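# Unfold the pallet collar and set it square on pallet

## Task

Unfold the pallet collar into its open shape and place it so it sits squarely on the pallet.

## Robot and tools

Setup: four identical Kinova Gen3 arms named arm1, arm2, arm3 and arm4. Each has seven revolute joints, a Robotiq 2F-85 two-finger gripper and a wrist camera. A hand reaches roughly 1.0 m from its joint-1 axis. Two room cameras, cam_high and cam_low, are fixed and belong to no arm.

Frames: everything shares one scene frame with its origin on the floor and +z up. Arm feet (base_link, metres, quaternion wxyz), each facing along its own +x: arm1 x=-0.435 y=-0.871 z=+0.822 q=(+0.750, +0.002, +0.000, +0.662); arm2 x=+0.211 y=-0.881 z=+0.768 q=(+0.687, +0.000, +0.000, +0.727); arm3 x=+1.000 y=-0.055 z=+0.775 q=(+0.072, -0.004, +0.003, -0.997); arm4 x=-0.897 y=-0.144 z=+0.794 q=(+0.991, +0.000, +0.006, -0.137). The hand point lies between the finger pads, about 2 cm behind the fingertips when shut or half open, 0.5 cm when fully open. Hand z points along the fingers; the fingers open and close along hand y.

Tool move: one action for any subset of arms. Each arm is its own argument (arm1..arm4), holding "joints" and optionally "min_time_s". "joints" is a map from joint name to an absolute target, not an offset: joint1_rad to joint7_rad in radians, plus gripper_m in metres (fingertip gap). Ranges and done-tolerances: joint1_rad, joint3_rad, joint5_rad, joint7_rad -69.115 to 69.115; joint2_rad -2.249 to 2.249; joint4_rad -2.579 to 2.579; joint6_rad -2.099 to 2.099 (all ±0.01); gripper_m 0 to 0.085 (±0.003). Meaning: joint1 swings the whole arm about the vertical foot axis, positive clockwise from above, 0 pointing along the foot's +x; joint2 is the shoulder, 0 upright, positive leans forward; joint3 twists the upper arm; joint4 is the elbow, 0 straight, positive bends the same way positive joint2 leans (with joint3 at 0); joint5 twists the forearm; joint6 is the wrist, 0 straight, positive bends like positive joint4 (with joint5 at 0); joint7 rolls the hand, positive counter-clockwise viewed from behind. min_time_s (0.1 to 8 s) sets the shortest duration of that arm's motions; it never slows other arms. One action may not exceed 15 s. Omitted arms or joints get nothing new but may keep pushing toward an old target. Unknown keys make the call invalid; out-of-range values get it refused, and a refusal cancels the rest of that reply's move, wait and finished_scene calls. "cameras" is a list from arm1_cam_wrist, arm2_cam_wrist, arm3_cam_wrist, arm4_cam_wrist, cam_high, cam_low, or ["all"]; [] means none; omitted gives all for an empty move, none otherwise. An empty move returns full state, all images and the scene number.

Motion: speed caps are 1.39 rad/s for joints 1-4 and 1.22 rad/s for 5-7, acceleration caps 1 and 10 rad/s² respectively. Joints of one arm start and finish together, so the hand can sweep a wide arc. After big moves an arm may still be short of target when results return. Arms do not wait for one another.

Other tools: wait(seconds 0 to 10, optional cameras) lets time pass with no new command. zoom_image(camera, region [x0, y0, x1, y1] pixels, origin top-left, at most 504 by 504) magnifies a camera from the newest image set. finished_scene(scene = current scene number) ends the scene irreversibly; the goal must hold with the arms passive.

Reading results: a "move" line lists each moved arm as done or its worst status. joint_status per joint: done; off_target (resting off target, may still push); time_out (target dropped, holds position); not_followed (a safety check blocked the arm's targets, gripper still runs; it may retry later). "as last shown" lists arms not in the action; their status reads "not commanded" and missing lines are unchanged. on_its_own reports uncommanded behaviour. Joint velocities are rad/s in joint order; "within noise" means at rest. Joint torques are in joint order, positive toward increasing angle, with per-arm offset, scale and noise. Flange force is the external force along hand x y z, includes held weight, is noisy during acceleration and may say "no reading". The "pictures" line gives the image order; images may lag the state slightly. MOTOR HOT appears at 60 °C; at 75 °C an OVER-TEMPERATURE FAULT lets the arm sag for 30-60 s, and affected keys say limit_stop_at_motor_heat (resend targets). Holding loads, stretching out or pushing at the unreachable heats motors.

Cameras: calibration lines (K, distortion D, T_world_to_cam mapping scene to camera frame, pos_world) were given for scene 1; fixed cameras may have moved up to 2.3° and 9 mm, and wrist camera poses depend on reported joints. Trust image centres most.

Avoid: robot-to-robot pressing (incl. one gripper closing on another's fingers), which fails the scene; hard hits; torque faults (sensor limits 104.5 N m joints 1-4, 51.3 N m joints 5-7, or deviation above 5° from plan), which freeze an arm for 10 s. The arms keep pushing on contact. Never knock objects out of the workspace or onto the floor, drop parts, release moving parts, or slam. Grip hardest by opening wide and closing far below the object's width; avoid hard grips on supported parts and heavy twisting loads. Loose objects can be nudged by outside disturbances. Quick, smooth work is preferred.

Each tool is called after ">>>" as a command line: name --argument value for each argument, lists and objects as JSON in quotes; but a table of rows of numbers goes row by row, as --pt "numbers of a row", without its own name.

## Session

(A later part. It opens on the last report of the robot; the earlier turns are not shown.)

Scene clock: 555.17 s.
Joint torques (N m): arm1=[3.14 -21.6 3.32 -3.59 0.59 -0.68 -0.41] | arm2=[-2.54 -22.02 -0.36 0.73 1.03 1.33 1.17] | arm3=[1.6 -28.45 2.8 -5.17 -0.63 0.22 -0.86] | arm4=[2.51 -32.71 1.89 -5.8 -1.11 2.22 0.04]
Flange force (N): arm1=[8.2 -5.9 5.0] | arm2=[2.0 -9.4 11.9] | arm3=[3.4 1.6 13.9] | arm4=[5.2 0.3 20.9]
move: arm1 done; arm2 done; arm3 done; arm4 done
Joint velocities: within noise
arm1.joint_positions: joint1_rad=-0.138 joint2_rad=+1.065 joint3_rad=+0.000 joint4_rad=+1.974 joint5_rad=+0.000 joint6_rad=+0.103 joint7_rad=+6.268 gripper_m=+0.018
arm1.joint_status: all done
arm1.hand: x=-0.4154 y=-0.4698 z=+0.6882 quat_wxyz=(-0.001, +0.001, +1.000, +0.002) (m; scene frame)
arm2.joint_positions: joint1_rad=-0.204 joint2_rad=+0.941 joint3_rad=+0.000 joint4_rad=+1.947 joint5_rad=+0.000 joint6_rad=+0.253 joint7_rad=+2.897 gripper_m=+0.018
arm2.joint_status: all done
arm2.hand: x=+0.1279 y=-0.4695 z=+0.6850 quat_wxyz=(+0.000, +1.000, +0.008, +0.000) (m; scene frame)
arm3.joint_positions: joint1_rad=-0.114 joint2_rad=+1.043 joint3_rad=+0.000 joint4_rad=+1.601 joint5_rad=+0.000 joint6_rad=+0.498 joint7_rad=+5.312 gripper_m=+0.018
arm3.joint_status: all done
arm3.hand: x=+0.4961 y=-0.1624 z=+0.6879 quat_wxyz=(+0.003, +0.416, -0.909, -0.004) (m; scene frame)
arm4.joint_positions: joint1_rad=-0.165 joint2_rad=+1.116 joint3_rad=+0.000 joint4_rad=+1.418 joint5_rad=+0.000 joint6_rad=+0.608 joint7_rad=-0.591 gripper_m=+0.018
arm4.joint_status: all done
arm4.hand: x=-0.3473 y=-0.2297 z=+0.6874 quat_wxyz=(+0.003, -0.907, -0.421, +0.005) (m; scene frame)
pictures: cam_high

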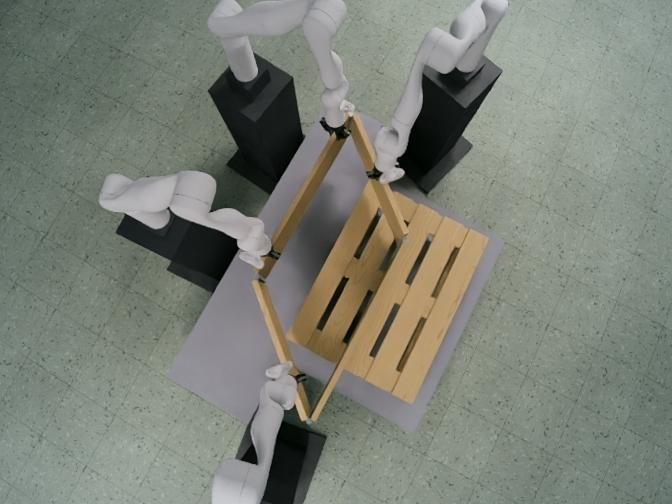

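>>> move --arm1 '{"joints": {"joint1_rad": -0.0648, "joint2_rad": 1.0795, "joint4_rad": 1.8482, "joint6_rad": 0.2139, "joint7_rad": 6.3464}, "min_time_s": 2}' --arm2 '{"joints": {"joint1_rad": -0.1148, "joint2_rad": 0.9653, "joint4_rad": 1.8344, "joint6_rad": 0.3419, "joint7_rad": 2.9917}, "min_time_s": 2}' --arm3 '{"joints": {"joint1_rad": 0.033, "joint2_rad": 1.0497, "joint4_rad": 1.5817, "joint6_rad": 0.5102, "joint7_rad": 5.6062}, "min_time_s": 2}' --arm4 '{"joints": {"joint1_rad": -0.2716, "joint2_rad": 1.1012, "joint4_rad": 1.4639, "joint6_rad": 0.5765, "joint7_rad": -0.5514}, "min_time_s": 2}'

>>> move --arm1 '{"joints": {"joint1_rad": -0.0034, "joint2_rad": 1.105, "joint4_rad": 1.7091, "joint6_rad": 0.3275, "joint7_rad": 6.4132}, "min_time_s": 2}' --arm2 '{"joints": {"joint1_rad": -0.0376, "joint2_rad": 0.9979, "joint4_rad": 1.7064, "joint6_rad": 0.4373, "joint7_rad": 3.0742}, "min_time_s": 2}' --arm3 '{"joints": {"joint1_rad": 0.162, "joint2_rad": 1.0752, "joint4_rad": 1.5015, "joint6_rad": 0.5649, "joint7_rad": 5.8819}, "min_time_s": 2}' --arm4 '{"joints": {"joint1_rad": -0.3712, "joint2_rad": 1.091, "joint4_rad": 1.4974, "joint6_rad": 0.5532, "joint7_rad": -0.5042}, "min_time_s": 2}'

>>> move --arm1 '{"joints": {"joint1_rad": 0.0485, "joint2_rad": 1.1411, "joint4_rad": 1.5563, "joint6_rad": 0.4442, "joint7_rad": 6.4704}, "min_time_s": 2}' --arm2 '{"joints": {"joint1_rad": 0.0287, "joint2_rad": 1.0399, "joint4_rad": 1.5623, "joint6_rad": 0.5394, "joint7_rad": 3.1459}, "min_time_s": 2}' --arm3 '{"joints": {"joint1_rad": 0.266, "joint2_rad": 1.1175, "joint4_rad": 1.3732, "joint6_rad": 0.6509, "joint7_rad": 6.1326}, "min_time_s": 2}' --arm4 '{"joints": {"joint1_rad": -0.4625, "joint2_rad": 1.084, "joint4_rad": 1.5216, "joint6_rad": 0.536, "joint7_rad": -0.4488}, "min_time_s": 2}' --cameras '["all"]'

Scene clock: 560.97 s.
Joint torques (N m): arm1=[3.18 -22.7 3.14 -4.29 0.64 -0.37 -0.47] | arm2=[-2.19 -23.06 0.05 -0.01 0.99 1.48 1.07] | arm3=[1.99 -28.32 3.28 -4.68 -0.48 0.64 -0.9] | arm4=[1.97 -31.45 1.05 -4.55 -1.43 2.74 -0.08]
Flange force (N): arm1=[7.7 -4.9 5.4] | arm2=[1.9 -9.8 11.5] | arm3=[4.0 2.8 14.1] | arm4=[4.8 2.0 20.8]
move: arm1 done; arm2 done; arm3 done; arm4 done
Joint velocities: within noise
arm1.joint_positions: joint1_rad=-0.065 joint2_rad=+1.079 joint3_rad=+0.000 joint4_rad=+1.848 joint5_rad=+0.000 joint6_rad=+0.214 joint7_rad=+6.346 gripper_m=+0.018
arm1.joint_status: all done
arm1.hand: x=-0.3841 y=-0.4348 z=+0.6882 quat_wxyz=(-0.001, -0.002, +1.000, +0.002) (m; scene frame)
arm2.joint_positions: joint1_rad=-0.115 joint2_rad=+0.965 joint3_rad=+0.000 joint4_rad=+1.834 joint5_rad=+0.000 joint6_rad=+0.342 joint7_rad=+2.992 gripper_m=+0.018
arm2.joint_status: all done
arm2.hand: x=+0.1592 y=-0.4316 z=+0.6850 quat_wxyz=(+0.000, +1.000, +0.010, +0.000) (m; scene frame)
arm3.joint_positions: joint1_rad=+0.033 joint2_rad=+1.050 joint3_rad=+0.000 joint4_rad=+1.582 joint5_rad=+0.000 joint6_rad=+0.510 joint7_rad=+5.606 gripper_m=+0.018
arm3.joint_status: all done
arm3.hand: x=+0.4809 y=-0.0880 z=+0.6878 quat_wxyz=(+0.002, +0.482, -0.876, -0.005) (m; scene frame)
arm4.joint_positions: joint1_rad=-0.272 joint2_rad=+1.101 joint3_rad=+0.000 joint4_rad=+1.464 joint5_rad=+0.000 joint6_rad=+0.577 joint7_rad=-0.551 gripper_m=+0.018
arm4.joint_status: all done
arm4.hand: x=-0.3523 y=-0.1704 z=+0.6874 quat_wxyz=(+0.004, -0.874, -0.486, +0.005) (m; scene frame)
pictures: none

Scene clock: 563.30 s.
Joint torques (N m): arm1=[2.77 -24.14 2.55 -5.36 0.61 -0.29 -0.53] | arm2=[-1.55 -24.22 0.95 -0.35 1.07 1.98 1.12] | arm3=[2.9 -28.75 4.41 -4.44 0 1.09 -0.84] | arm4=[1.55 -29.77 0.29 -2.68 -1.66 3.62 -0.09]
Flange force (N): arm1=[6.4 -4.7 5.6] | arm2=[1.1 -11.0 11.8] | arm3=[5.3 4.8 14.2] | arm4=[5.1 4.6 20.4]
move: arm1 done; arm2 done; arm3 done; arm4 done
Joint velocities: within noise
arm1.joint_positions: joint1_rad=-0.003 joint2_rad=+1.105 joint3_rad=+0.000 joint4_rad=+1.709 joint5_rad=+0.000 joint6_rad=+0.327 joint7_rad=+6.413 gripper_m=+0.018
arm1.joint_status: all done
arm1.hand: x=-0.3527 y=-0.3998 z=+0.6883 quat_wxyz=(-0.001, -0.004, +1.000, +0.002) (m; scene frame)
arm2.joint_positions: joint1_rad=-0.038 joint2_rad=+0.998 joint3_rad=+0.000 joint4_rad=+1.706 joint5_rad=+0.000 joint6_rad=+0.437 joint7_rad=+3.074 gripper_m=+0.018
arm2.joint_status: all done
arm2.hand: x=+0.1907 y=-0.3937 z=+0.6850 quat_wxyz=(+0.000, +1.000, +0.013, +0.000) (m; scene frame)
arm3.joint_positions: joint1_rad=+0.162 joint2_rad=+1.075 joint3_rad=+0.000 joint4_rad=+1.501 joint5_rad=+0.000 joint6_rad=+0.565 joint7_rad=+5.882 gripper_m=+0.018
arm3.joint_status: all done
arm3.hand: x=+0.4610 y=-0.0208 z=+0.6878 quat_wxyz=(+0.002, +0.545, -0.839, -0.005) (m; scene frame)
arm4.joint_positions: joint1_rad=-0.371 joint2_rad=+1.091 joint3_rad=+0.000 joint4_rad=+1.497 joint5_rad=+0.000 joint6_rad=+0.553 joint7_rad=-0.504 gripper_m=+0.018
arm4.joint_status: all done
arm4.hand: x=-0.3605 y=-0.1167 z=+0.6875 quat_wxyz=(+0.004, -0.836, -0.549, +0.005) (m; scene frame)
pictures: none

Scene clock: 565.63 s.
Joint torques (N m): arm1=[2.73 -25.66 2.41 -6.11 0.68 -0.07 -0.48] | arm2=[-0.96 -25.75 1.69 -1.31 1.29 2.18 1.13] | arm3=[3.58 -29.77 5.12 -4.71 0.49 1.53 -0.77] | arm4=[0.51 -28 -1.06 -0.8 -1.98 4.62 -0.02]
Flange force (N): arm1=[5.9 -3.7 6.2] | arm2=[0.6 -11.5 11.9] | arm3=[5.3 7.3 14.4] | arm4=[4.0 7.5 19.9]
move: arm1 done; arm2 done; arm3 done; arm4 done
Joint velocities: within noise
arm1.joint_positions: joint1_rad=+0.049 joint2_rad=+1.141 joint3_rad=+0.000 joint4_rad=+1.556 joint5_rad=+0.000 joint6_rad=+0.444 joint7_rad=+6.470 gripper_m=+0.018
arm1.joint_status: all done
arm1.hand: x=-0.3214 y=-0.3648 z=+0.6884 quat_wxyz=(-0.001, -0.007, +1.000, +0.002) (m; scene frame)
arm2.joint_positions: joint1_rad=+0.029 joint2_rad=+1.040 joint3_rad=+0.000 joint4_rad=+1.562 joint5_rad=+0.000 joint6_rad=+0.539 joint7_rad=+3.146 gripper_m=+0.018
arm2.joint_status: all done
arm2.hand: x=+0.2220 y=-0.3558 z=+0.6850 quat_wxyz=(+0.000, +1.000, +0.016, +0.000) (m; scene frame)
arm3.joint_positions: joint1_rad=+0.266 joint2_rad=+1.118 joint3_rad=+0.000 joint4_rad=+1.373 joint5_rad=+0.000 joint6_rad=+0.651 joint7_rad=+6.133 gripper_m=+0.018
arm3.joint_status: all done
arm3.hand: x=+0.4374 y=+0.0386 z=+0.6879 quat_wxyz=(+0.002, +0.605, -0.796, -0.005) (m; scene frame)
arm4.joint_positions: joint1_rad=-0.462 joint2_rad=+1.084 joint3_rad=+0.000 joint4_rad=+1.522 joint5_rad=+0.000 joint6_rad=+0.536 joint7_rad=-0.449 gripper_m=+0.018
arm4.joint_status: all done
arm4.hand: x=-0.3711 y=-0.0689 z=+0.6875 quat_wxyz=(+0.005, -0.793, -0.609, +0.005) (m; scene frame)
pictures: arm1_cam_wrist, arm2_cam_wrist, arm3_cam_wrist, arm4_cam_wrist, cam_high, cam_low
camera_calibration:
arm1_cam_wrist: T_world_to_cam=[[-0.0267515, 0.998979, 0.0363999, 0.325448], [0.999414, 0.0259502, 0.022311, 0.368156], [0.0213436, 0.0369754, -0.999088, 0.857379], [0, 0, 0, 1]] pos_world=[-0.377534, -0.366371, 0.836537]
arm2_cam_wrist: T_world_to_cam=[[0.0379728, -0.999278, -0.00154019, -0.364171], [-0.999274, -0.0379772, 0.00292067, 0.261147], [-0.00297705, 0.00142817, -0.999995, 0.830306], [0, 0, 0, 1]] pos_world=[0.277258, -0.355176, 0.828977]
arm3_cam_wrist: T_world_to_cam=[[-0.966116, 0.257935, 0.00942466, 0.40531], [0.258061, 0.965991, 0.0163224, -0.108755], [-0.004894, 0.0182015, -0.999822, 0.836789], [0, 0, 0, 1]] pos_world=[0.423738, -0.0147179, 0.834596]
arm4_cam_wrist: T_world_to_cam=[[0.967221, -0.253842, -0.00695578, 0.344452], [-0.253846, -0.967245, 0.000365374, -0.110321], [-0.00682069, 0.0014123, -0.999976, 0.833865], [0, 0, 0, 1]] pos_world=[-0.355478, -0.0204489, 0.836281]

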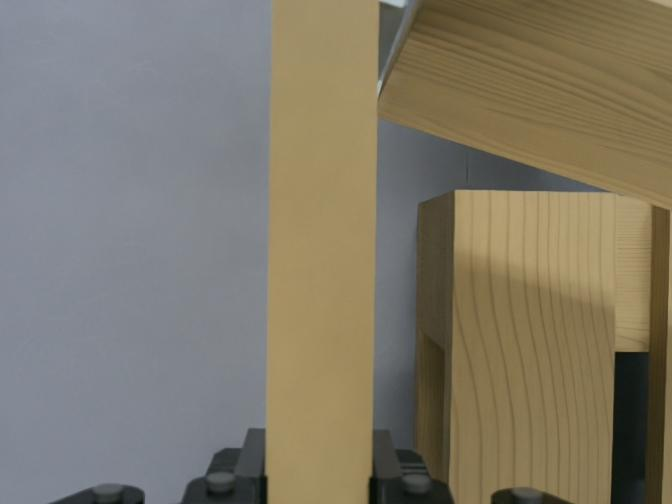

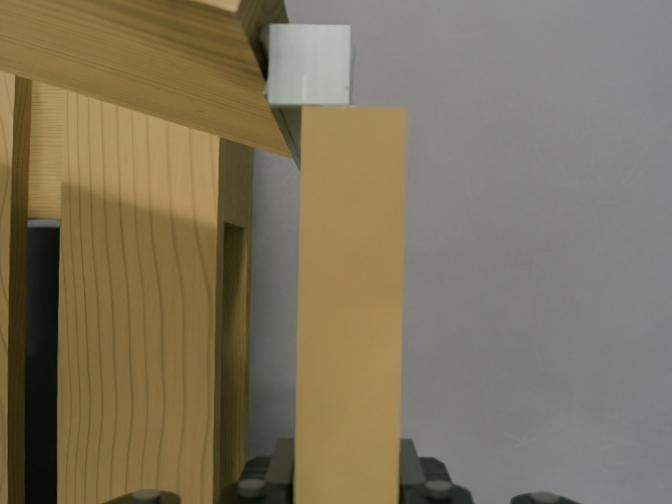

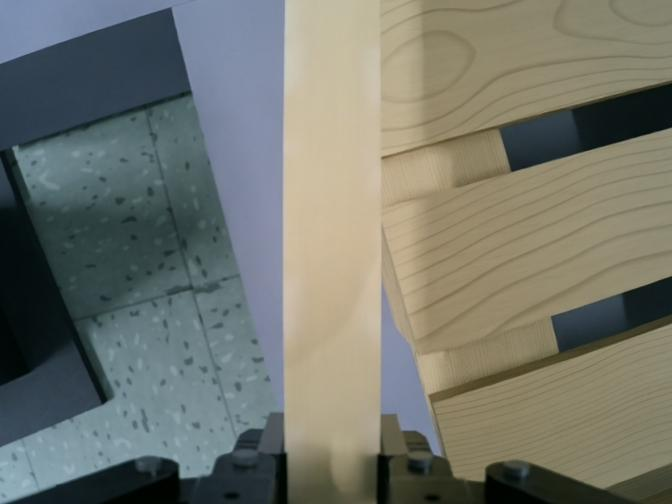

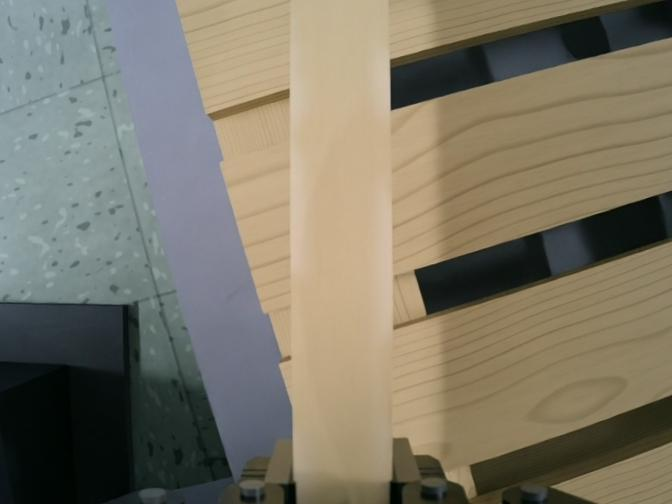

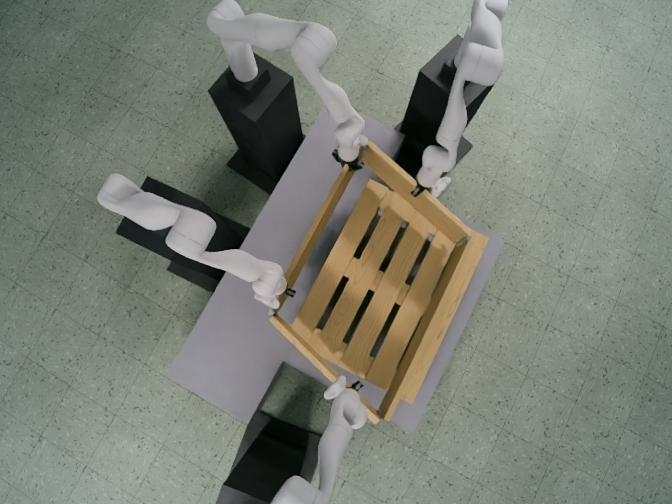

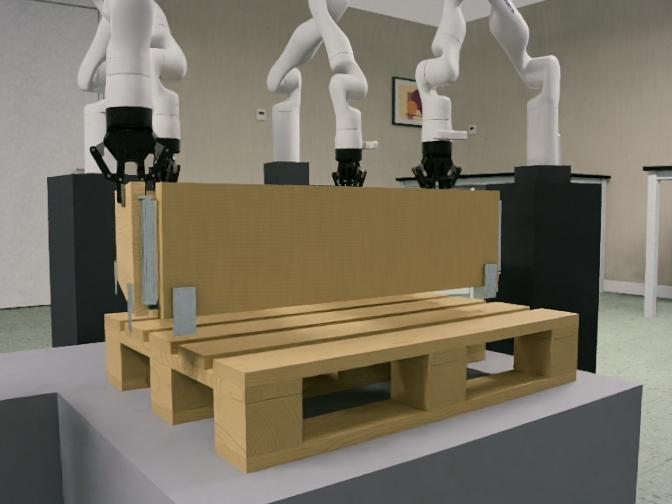

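>>> zoom_image --camera "cam_low" --region '[100, 170, 260, 350]'

>>> zoom_image --camera "cam_low" --region '[420, 180, 560, 330]'

>>> zoom_image --camera "arm3_cam_wrist" --region '[260, 140, 560, 440]'

>>> zoom_image --camera "arm4_cam_wrist" --region '[130, 60, 430, 400]'

>>> zoom_image --camera "cam_high" --region '[250, 120, 510, 430]'

Scaled by 2.800 from the camera's 672x504 image, which has a finer 960x720 frame.

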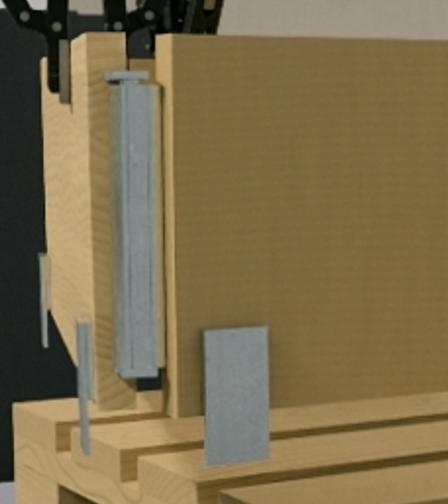

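Scaled by 3.360 from the camera's 672x504 image, which has a finer 960x720 frame.

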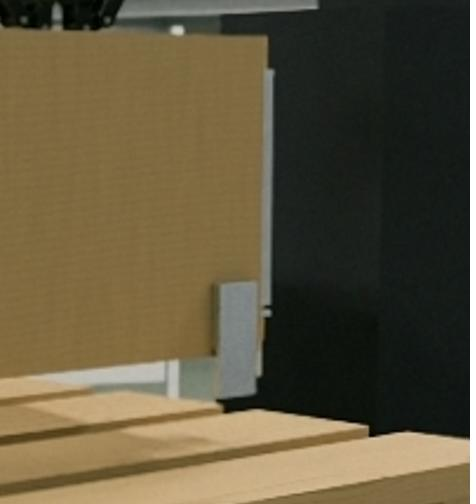

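Scaled by 1.680.

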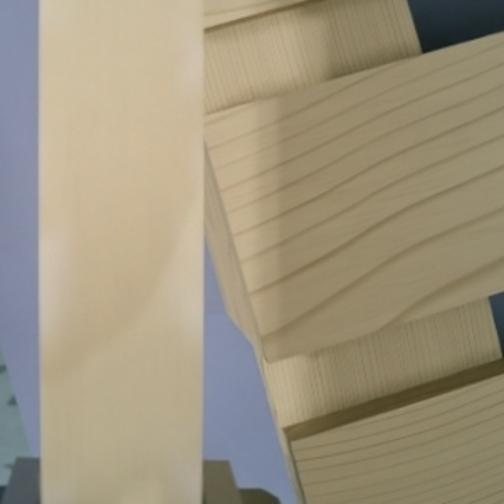

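Scaled by 1.482.

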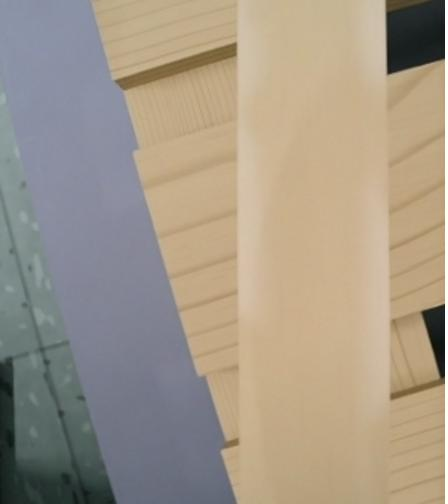

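Scaled by 1.626 from the camera's 672x504 image, which has a finer 960x720 frame.

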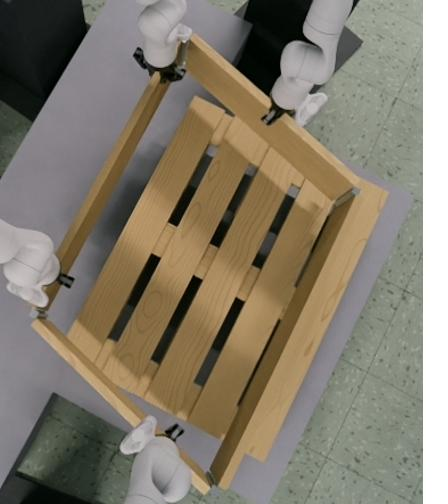

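>>> zoom_image --camera "cam_high" --region '[350, 160, 410, 210]'

>>> zoom_image --camera "cam_high" --region '[270, 300, 330, 350]'

>>> zoom_image --camera "cam_high" --region '[450, 210, 510, 260]'

>>> zoom_image --camera "cam_high" --region '[370, 380, 430, 430]'

Scaled by 8.400 from the camera's 672x504 image, which has a finer 960x720 frame.

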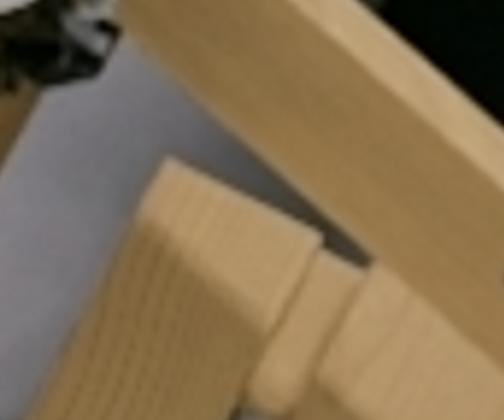

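Scaled by 8.400 from the camera's 672x504 image, which has a finer 960x720 frame.

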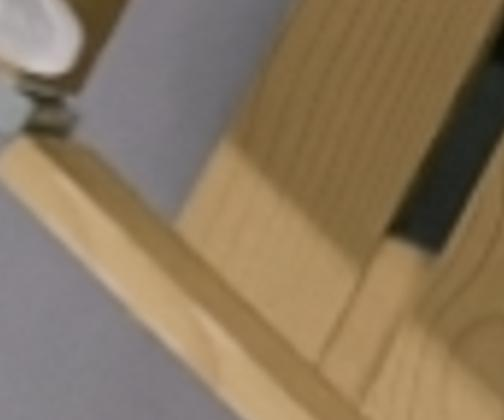

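Scaled by 8.400 from the camera's 672x504 image, which has a finer 960x720 frame.

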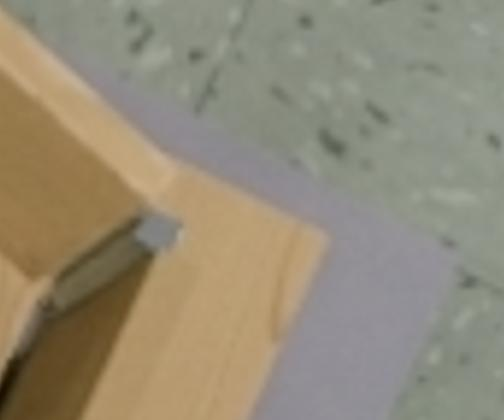

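Scaled by 8.400 from the camera's 672x504 image, which has a finer 960x720 frame.

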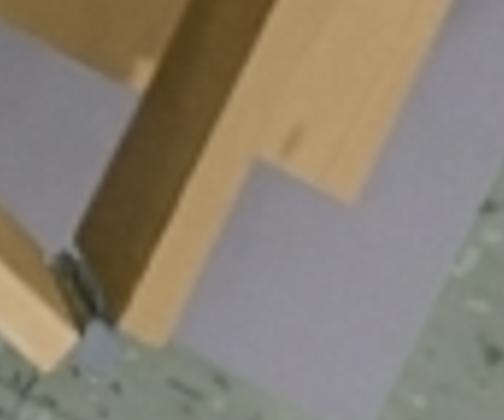

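>>> zoom_image --camera "cam_high" --region '[250, 290, 300, 335]'

>>> zoom_image --camera "cam_high" --region '[335, 120, 385, 165]'

Scaled by 10.080 from the camera's 672x504 image, which has a finer 960x720 frame.

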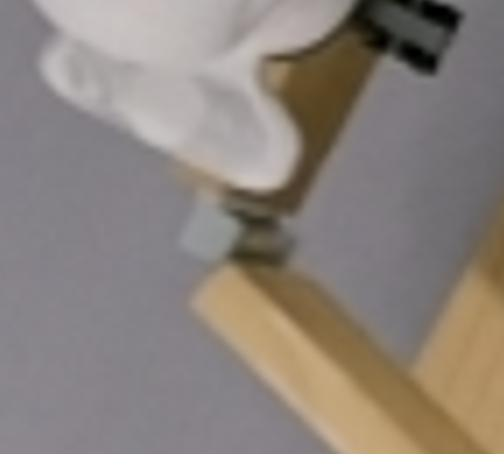

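Scaled by 10.080 from the camera's 672x504 image, which has a finer 960x720 frame.

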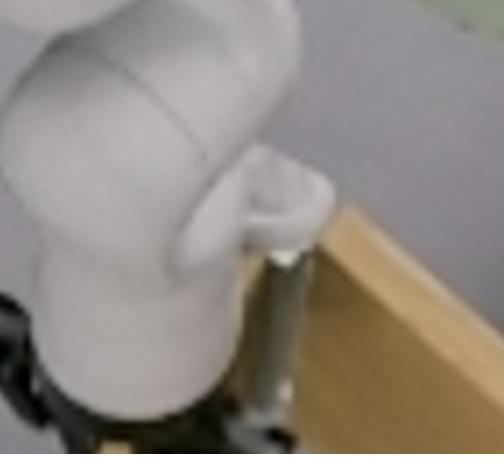

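>>> move --arm1 '{"joints": {"joint1_rad": 0.0855, "joint2_rad": 1.2004, "joint4_rad": 1.35, "joint6_rad": 0.5912, "joint7_rad": 6.5099}, "min_time_s": 2}' --arm2 '{"joints": {"joint1_rad": 0.0816, "joint2_rad": 1.1037, "joint4_rad": 1.3667, "joint6_rad": 0.6712, "joint7_rad": 3.2013}, "min_time_s": 2}' --arm3 '{"joints": {"joint1_rad": 0.3622, "joint2_rad": 1.187, "joint4_rad": 1.1768, "joint6_rad": 0.7778, "joint7_rad": 6.3731}, "min_time_s": 2}' --arm4 '{"joints": {"joint1_rad": -0.5613, "joint2_rad": 1.0817, "joint4_rad": 1.5312, "joint6_rad": 0.5287, "joint7_rad": -0.4033}, "min_time_s": 2}'

>>> move --arm1 '{"joints": {"joint1_rad": 0.1167, "joint2_rad": 1.2794, "joint4_rad": 1.11, "joint6_rad": 0.7522, "joint7_rad": 6.5436}, "min_time_s": 2}' --arm2 '{"joints": {"joint1_rad": 0.1268, "joint2_rad": 1.185, "joint4_rad": 1.139, "joint6_rad": 0.8176, "joint7_rad": 3.2489}, "min_time_s": 2}' --arm3 '{"joints": {"joint1_rad": 0.428, "joint2_rad": 1.2747, "joint4_rad": 0.9441, "joint6_rad": 0.9228, "joint7_rad": 6.5832}, "min_time_s": 2}' --arm4 '{"joints": {"joint1_rad": -0.6493, "joint2_rad": 1.082, "joint4_rad": 1.5317, "joint6_rad": 0.5279, "joint7_rad": -0.347}, "min_time_s": 2}' --cameras '["all"]'

>>> zoom_image --camera "cam_low" --region '[180, 170, 330, 400]'

>>> zoom_image --camera "cam_low" --region '[480, 180, 620, 340]'

>>> zoom_image --camera "cam_high" --region '[260, 130, 520, 430]'

Scene clock: 624.90 s.
Joint torques (N m): arm1=[2.52 -25.78 1.86 -6.65 0.31 0.4 -0.81] | arm2=[-0.87 -22.24 1.18 7.74 0.76 7.98 0.72] | arm3=[14.8 -35.31 15.32 -11.74 4.71 -2.11 -0.84] | arm4=[0.29 -31.68 -1.22 -5.71 -2.27 1.76 -0.28]
Flange force (N): arm1=[4.8 -4.5 3.8] | arm2=[3.9 -33.2 14.3] | arm3=[22.7 0.4 13.1] | arm4=[0.2 1.0 20.6]
move: arm1 done; arm2 done; arm3 done; arm4 done
Joint velocities: within noise
arm1.joint_positions: joint1_rad=+0.085 joint2_rad=+1.200 joint3_rad=+0.000 joint4_rad=+1.350 joint5_rad=+0.000 joint6_rad=+0.591 joint7_rad=+6.510 gripper_m=+0.018
arm1.joint_status: all done
arm1.hand: x=-0.2924 y=-0.3206 z=+0.6884 quat_wxyz=(-0.001, -0.008, +1.000, +0.002) (m; scene frame)
arm2.joint_positions: joint1_rad=+0.082 joint2_rad=+1.104 joint3_rad=+0.000 joint4_rad=+1.367 joint5_rad=+0.000 joint6_rad=+0.671 joint7_rad=+3.201 gripper_m=+0.018
arm2.joint_status: all done
arm2.hand: x=+0.2509 y=-0.3102 z=+0.6850 quat_wxyz=(+0.000, +1.000, +0.017, +0.000) (m; scene frame)
arm3.joint_positions: joint1_rad=+0.362 joint2_rad=+1.187 joint3_rad=+0.000 joint4_rad=+1.177 joint5_rad=+0.000 joint6_rad=+0.778 joint7_rad=+6.373 gripper_m=+0.018
arm3.joint_status: all done
arm3.hand: x=+0.4079 y=+0.1011 z=+0.6879 quat_wxyz=(+0.001, +0.661, -0.751, -0.005) (m; scene frame)
arm4.joint_positions: joint1_rad=-0.561 joint2_rad=+1.082 joint3_rad=+0.000 joint4_rad=+1.531 joint5_rad=+0.000 joint6_rad=+0.529 joint7_rad=-0.403 gripper_m=+0.018
arm4.joint_status: all done
arm4.hand: x=-0.3833 y=-0.0179 z=+0.6875 quat_wxyz=(+0.005, -0.747, -0.665, +0.004) (m; scene frame)
pictures: none

Scene clock: 627.23 s.
Joint torques (N m): arm1=[3.32 -27.52 2.47 -7.32 0.64 0.81 -0.84] | arm2=[1.12 -23.4 3.15 6.69 1.36 8.77 0.72] | arm3=[16.31 -39.9 15.25 -15.96 5.86 -3.96 -0.67] | arm4=[-0.76 -31.73 -2.43 -6.19 -2.42 1.4 -0.15]
Flange force (N): arm1=[5.6 -3.5 4.4] | arm2=[2.5 -35.9 13.9] | arm3=[25.0 0.2 13.6] | arm4=[-1.6 0.8 19.9]
move: arm1 done; arm2 done; arm3 done; arm4 done
Joint velocities: within noise
arm1.joint_positions: joint1_rad=+0.117 joint2_rad=+1.279 joint3_rad=+0.000 joint4_rad=+1.110 joint5_rad=+0.000 joint6_rad=+0.752 joint7_rad=+6.544 gripper_m=+0.018
arm1.joint_status: all done
arm1.hand: x=-0.2633 y=-0.2764 z=+0.6885 quat_wxyz=(-0.001, -0.009, +1.000, +0.002) (m; scene frame)
arm2.joint_positions: joint1_rad=+0.127 joint2_rad=+1.185 joint3_rad=+0.000 joint4_rad=+1.139 joint5_rad=+0.000 joint6_rad=+0.818 joint7_rad=+3.249 gripper_m=+0.018
arm2.joint_status: all done
arm2.hand: x=+0.2800 y=-0.2647 z=+0.6851 quat_wxyz=(+0.000, +1.000, +0.018, +0.000) (m; scene frame)
arm3.joint_positions: joint1_rad=+0.428 joint2_rad=+1.275 joint3_rad=+0.000 joint4_rad=+0.944 joint5_rad=+0.000 joint6_rad=+0.923 joint7_rad=+6.583 gripper_m=+0.018
arm3.joint_status: all done
arm3.hand: x=+0.3788 y=+0.1514 z=+0.6879 quat_wxyz=(+0.001, +0.713, -0.701, -0.005) (m; scene frame)
arm4.joint_positions: joint1_rad=-0.649 joint2_rad=+1.082 joint3_rad=+0.000 joint4_rad=+1.532 joint5_rad=+0.000 joint6_rad=+0.528 joint7_rad=-0.347 gripper_m=+0.018
arm4.joint_status: all done
arm4.hand: x=-0.3966 y=+0.0268 z=+0.6874 quat_wxyz=(+0.005, -0.697, -0.717, +0.004) (m; scene frame)
pictures: arm1_cam_wrist, arm2_cam_wrist, arm3_cam_wrist, arm4_cam_wrist, cam_high, cam_low
camera_calibration:
arm1_cam_wrist: T_world_to_cam=[[-0.0317496, 0.998836, 0.0363129, 0.237434], [0.999271, 0.0309509, 0.0223506, 0.309018], [0.0212007, 0.0369961, -0.99909, 0.852842], [0, 0, 0, 1]] pos_world=[-0.319335, -0.278274, 0.836537]
arm2_cam_wrist: T_world_to_cam=[[0.0428722, -0.999079, -0.00161292, -0.276672], [-0.999076, -0.0428767, 0.00283946, 0.321285], [-0.002906, 0.0014897, -0.999995, 0.83044], [0, 0, 0, 1]] pos_world=[0.335263, -0.263879, 0.829077]
arm3_cam_wrist: T_world_to_cam=[[-0.999583, -0.0276718, 0.00820399, 0.376382], [-0.0275132, 0.999444, 0.0188501, -0.101377], [-0.00872105, 0.0186166, -0.999789, 0.835752], [0, 0, 0, 1]] pos_world=[0.380724, 0.0961773, 0.834398]
arm4_cam_wrist: T_world_to_cam=[[0.999469, 0.031848, -0.00688188, 0.39846], [0.0318262, -0.999488, -0.00326113, 0.0923758], [-0.00698222, 0.00304037, -0.999971, 0.833338], [0, 0, 0, 1]] pos_world=[-0.39537, 0.0771047, 0.836357]

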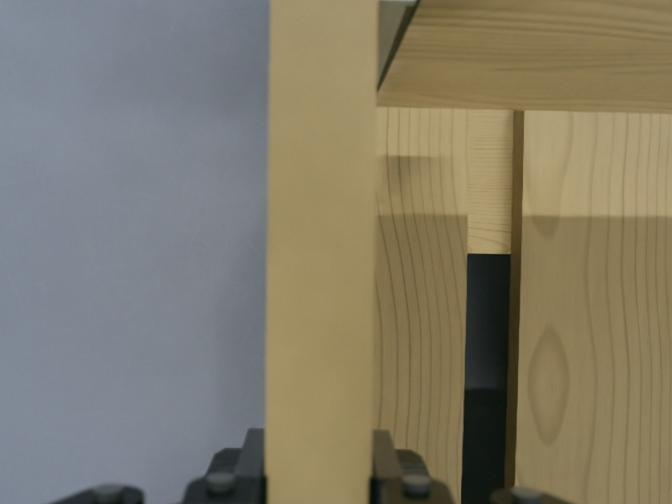

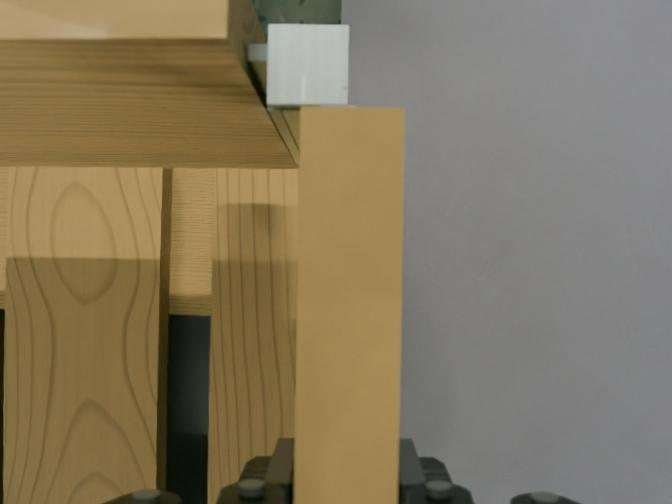

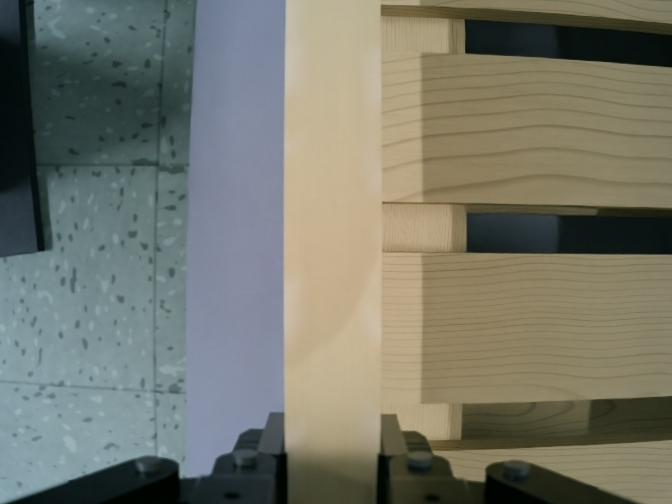

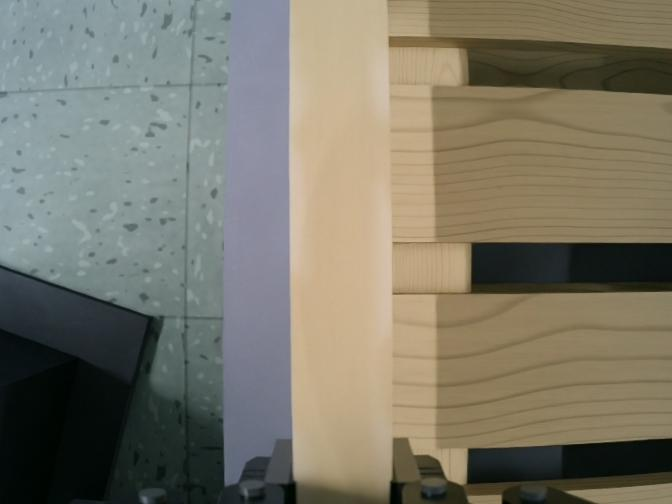

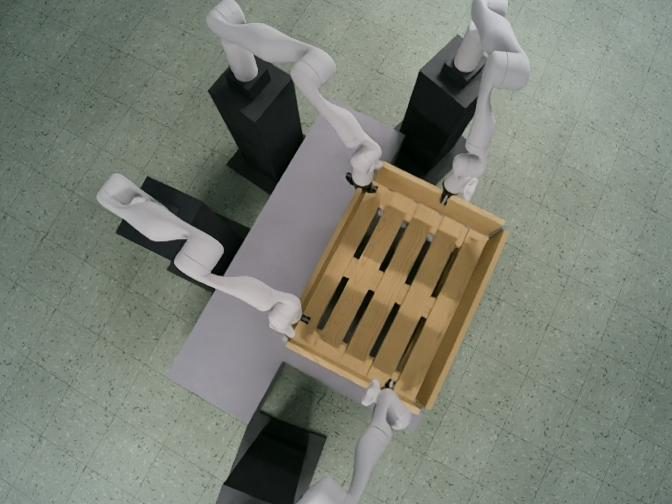

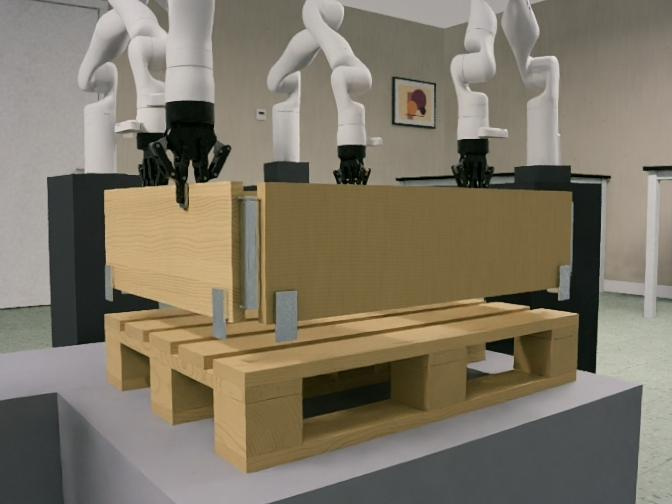

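Scaled by 2.191 from the camera's 672x504 image, which has a finer 960x720 frame.

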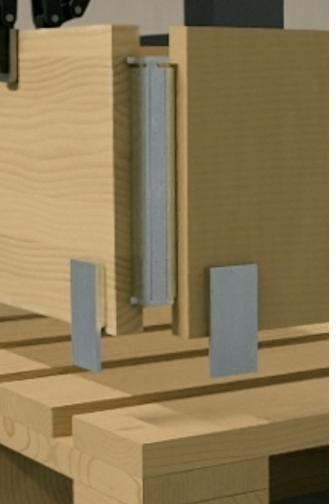

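Scaled by 3.150 from the camera's 672x504 image, which has a finer 960x720 frame.

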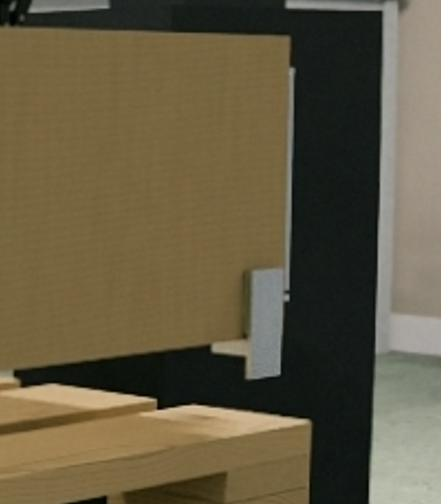

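Scaled by 1.680 from the camera's 672x504 image, which has a finer 960x720 frame.

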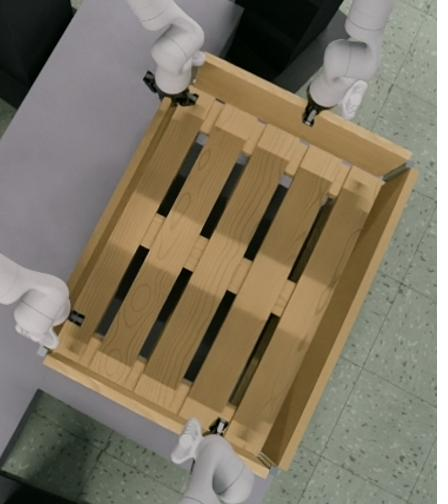

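>>> move --arm1 '{"joints": {"joint1_rad": 0.1154, "joint2_rad": 1.3337, "joint4_rad": 1.0938, "joint6_rad": 0.7141, "joint7_rad": 6.5424}, "min_time_s": 1.8}' --arm2 '{"joints": {"joint1_rad": 0.1246, "joint2_rad": 1.2351, "joint4_rad": 1.1347, "joint6_rad": 0.7718, "joint7_rad": 3.2468}, "min_time_s": 1.8}' --arm3 '{"joints": {"joint1_rad": 0.4173, "joint2_rad": 1.3271, "joint4_rad": 0.9272, "joint6_rad": 0.8873, "joint7_rad": 6.5726}, "min_time_s": 1.8}' --arm4 '{"joints": {"joint1_rad": -0.6449, "joint2_rad": 1.1435, "joint4_rad": 1.5151, "joint6_rad": 0.483, "joint7_rad": -0.3426}, "min_time_s": 1.8}' --cameras '["cam_low", "cam_high", "arm1_cam_wrist", "arm2_cam_wrist"]'

>>> zoom_image --camera "cam_low" --region '[90, 200, 200, 400]'

>>> zoom_image --camera "cam_low" --region '[195, 260, 315, 400]'

>>> zoom_image --camera "cam_low" --region '[530, 200, 600, 340]'

Scene clock: 642.00 s.
Joint torques (N m): arm1=[2.38 -29.25 1.75 -6.91 0.6 0.87 -0.48] | arm2=[-1.14 -29.93 1.67 -3.85 1.19 2.22 1.08] | arm3=[2.04 -39.96 3.83 -14.92 0.57 -3.2 -0.7] | arm4=[0.15 -33.09 -1.33 -8.86 -1.84 -0.4 0.08]
Flange force (N): arm1=[3.7 -0.5 7.8] | arm2=[2.2 -13.1 12.3] | arm3=[3.5 -4.9 14.7] | arm4=[-1.6 -6.2 17.5]
move: arm1 done; arm2 done; arm3 done; arm4 done
Joint velocities: within noise
arm1.joint_positions: joint1_rad=+0.115 joint2_rad=+1.334 joint3_rad=+0.000 joint4_rad=+1.094 joint5_rad=+0.000 joint6_rad=+0.714 joint7_rad=+6.542 gripper_m=+0.018
arm1.joint_status: all done
arm1.hand: x=-0.2648 y=-0.2789 z=+0.6584 quat_wxyz=(-0.001, -0.009, +1.000, +0.002) (m; scene frame)
arm2.joint_positions: joint1_rad=+0.125 joint2_rad=+1.235 joint3_rad=+0.000 joint4_rad=+1.135 joint5_rad=+0.000 joint6_rad=+0.772 joint7_rad=+3.247 gripper_m=+0.018
arm2.joint_status: all done
arm2.hand: x=+0.2785 y=-0.2672 z=+0.6550 quat_wxyz=(+0.000, +1.000, +0.018, +0.000) (m; scene frame)
arm3.joint_positions: joint1_rad=+0.417 joint2_rad=+1.327 joint3_rad=+0.000 joint4_rad=+0.927 joint5_rad=+0.000 joint6_rad=+0.887 joint7_rad=+6.573 gripper_m=+0.018
arm3.joint_status: all done
arm3.hand: x=+0.3774 y=+0.1448 z=+0.6579 quat_wxyz=(+0.001, +0.713, -0.701, -0.005) (m; scene frame)
arm4.joint_positions: joint1_rad=-0.645 joint2_rad=+1.144 joint3_rad=+0.000 joint4_rad=+1.515 joint5_rad=+0.000 joint6_rad=+0.483 joint7_rad=-0.343 gripper_m=+0.018
arm4.joint_status: all done
arm4.hand: x=-0.3970 y=+0.0244 z=+0.6574 quat_wxyz=(+0.005, -0.697, -0.717, +0.004) (m; scene frame)
pictures: arm1_cam_wrist, arm2_cam_wrist, cam_high, cam_low
camera_calibration:
arm1_cam_wrist: T_world_to_cam=[[-0.0318511, 0.998829, 0.036411, 0.240856], [0.999268, 0.0310501, 0.0223565, 0.311387], [0.0211997, 0.0370964, -0.999087, 0.82302], [0, 0, 0, 1]] pos_world=[-0.320935, -0.280774, 0.806537]
arm2_cam_wrist: T_world_to_cam=[[0.0429715, -0.999075, -0.00151248, -0.279267], [-0.999072, -0.0429757, 0.00284218, 0.319735], [-0.00290455, 0.00138894, -0.999995, 0.800413], [0, 0, 0, 1]] pos_world=[0.333763, -0.26638, 0.799077]

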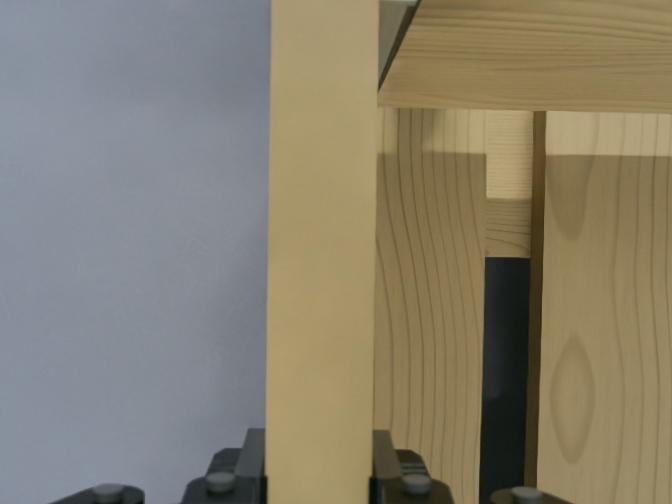

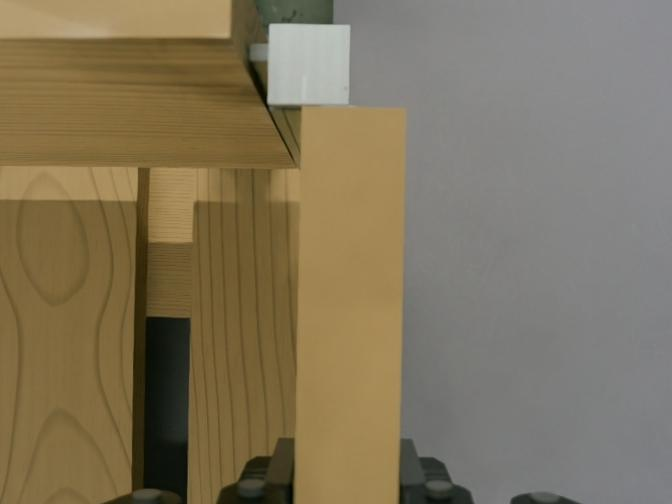

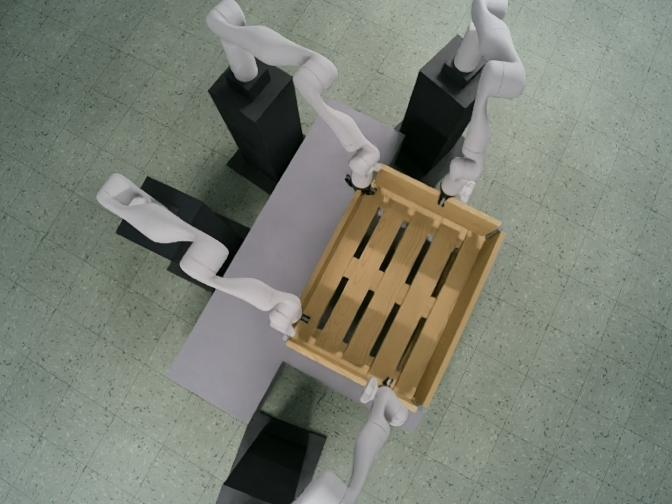

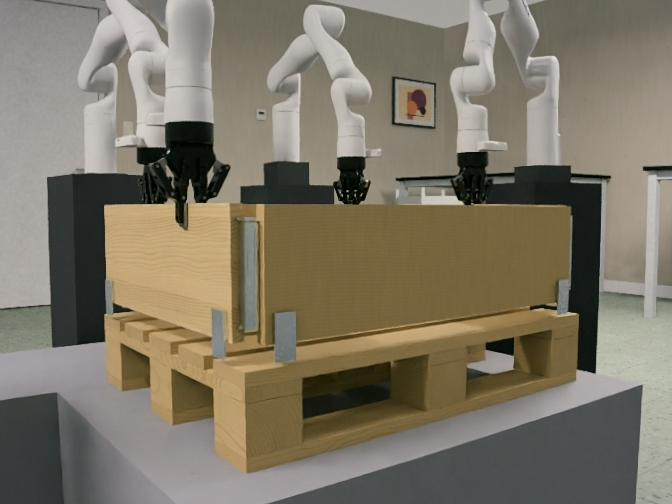

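Scaled by 2.520 from the camera's 672x504 image, which has a finer 960x720 frame.

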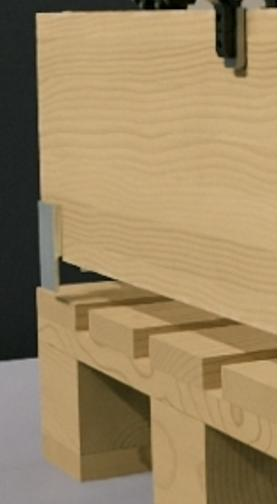

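Scaled by 3.600 from the camera's 672x504 image, which has a finer 960x720 frame.

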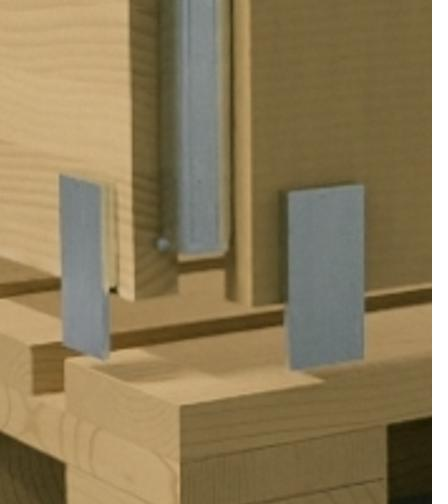

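Scaled by 3.600 from the camera's 672x504 image, which has a finer 960x720 frame.

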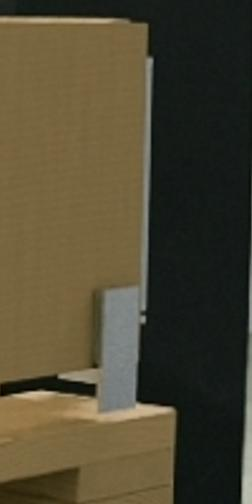

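>>> zoom_image --camera "cam_low" --region '[90, 270, 140, 340]'

>>> zoom_image --camera "cam_low" --region '[205, 300, 265, 390]'

>>> zoom_image --camera "cam_low" --region '[545, 265, 595, 335]'

>>> zoom_image --camera "cam_high" --region '[275, 320, 325, 370]'

>>> zoom_image --camera "cam_high" --region '[380, 370, 440, 420]'

>>> zoom_image --camera "cam_high" --region '[460, 210, 520, 260]'

Scaled by 7.200 from the camera's 672x504 image, which has a finer 960x720 frame.

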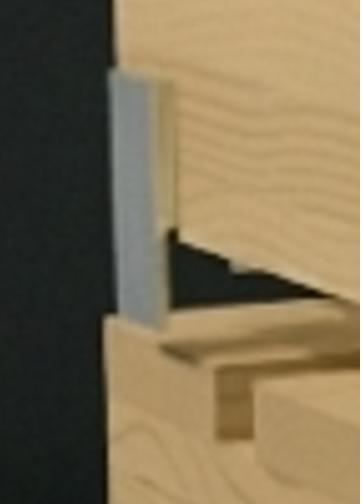

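Scaled by 5.600 from the camera's 672x504 image, which has a finer 960x720 frame.

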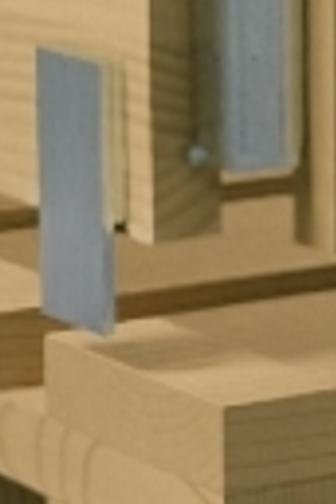

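Scaled by 7.200 from the camera's 672x504 image, which has a finer 960x720 frame.

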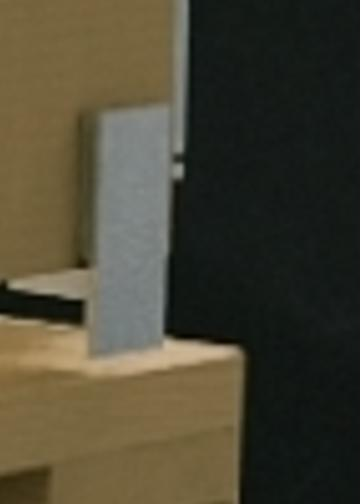

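Scaled by 10.080 from the camera's 672x504 image, which has a finer 960x720 frame.

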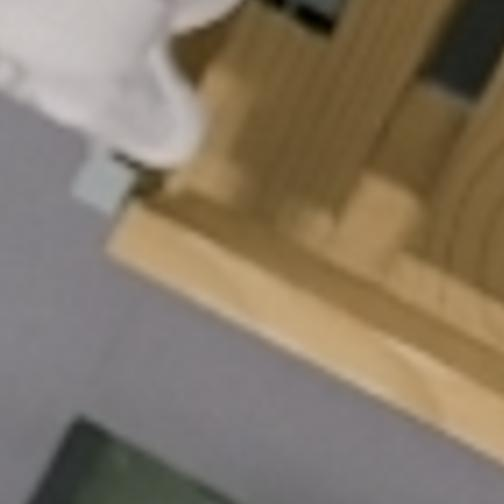

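Scaled by 8.400 from the camera's 672x504 image, which has a finer 960x720 frame.

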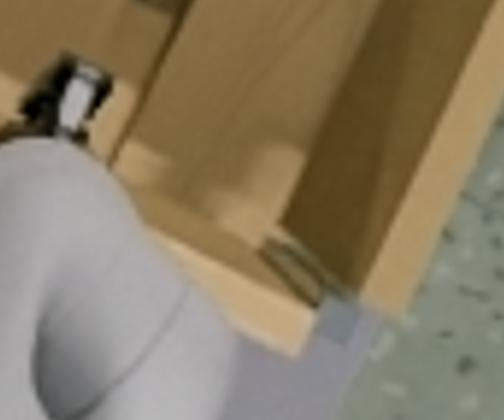

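Scaled by 8.400 from the camera's 672x504 image, which has a finer 960x720 frame.

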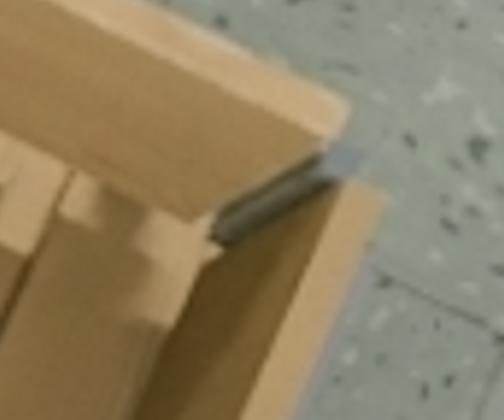

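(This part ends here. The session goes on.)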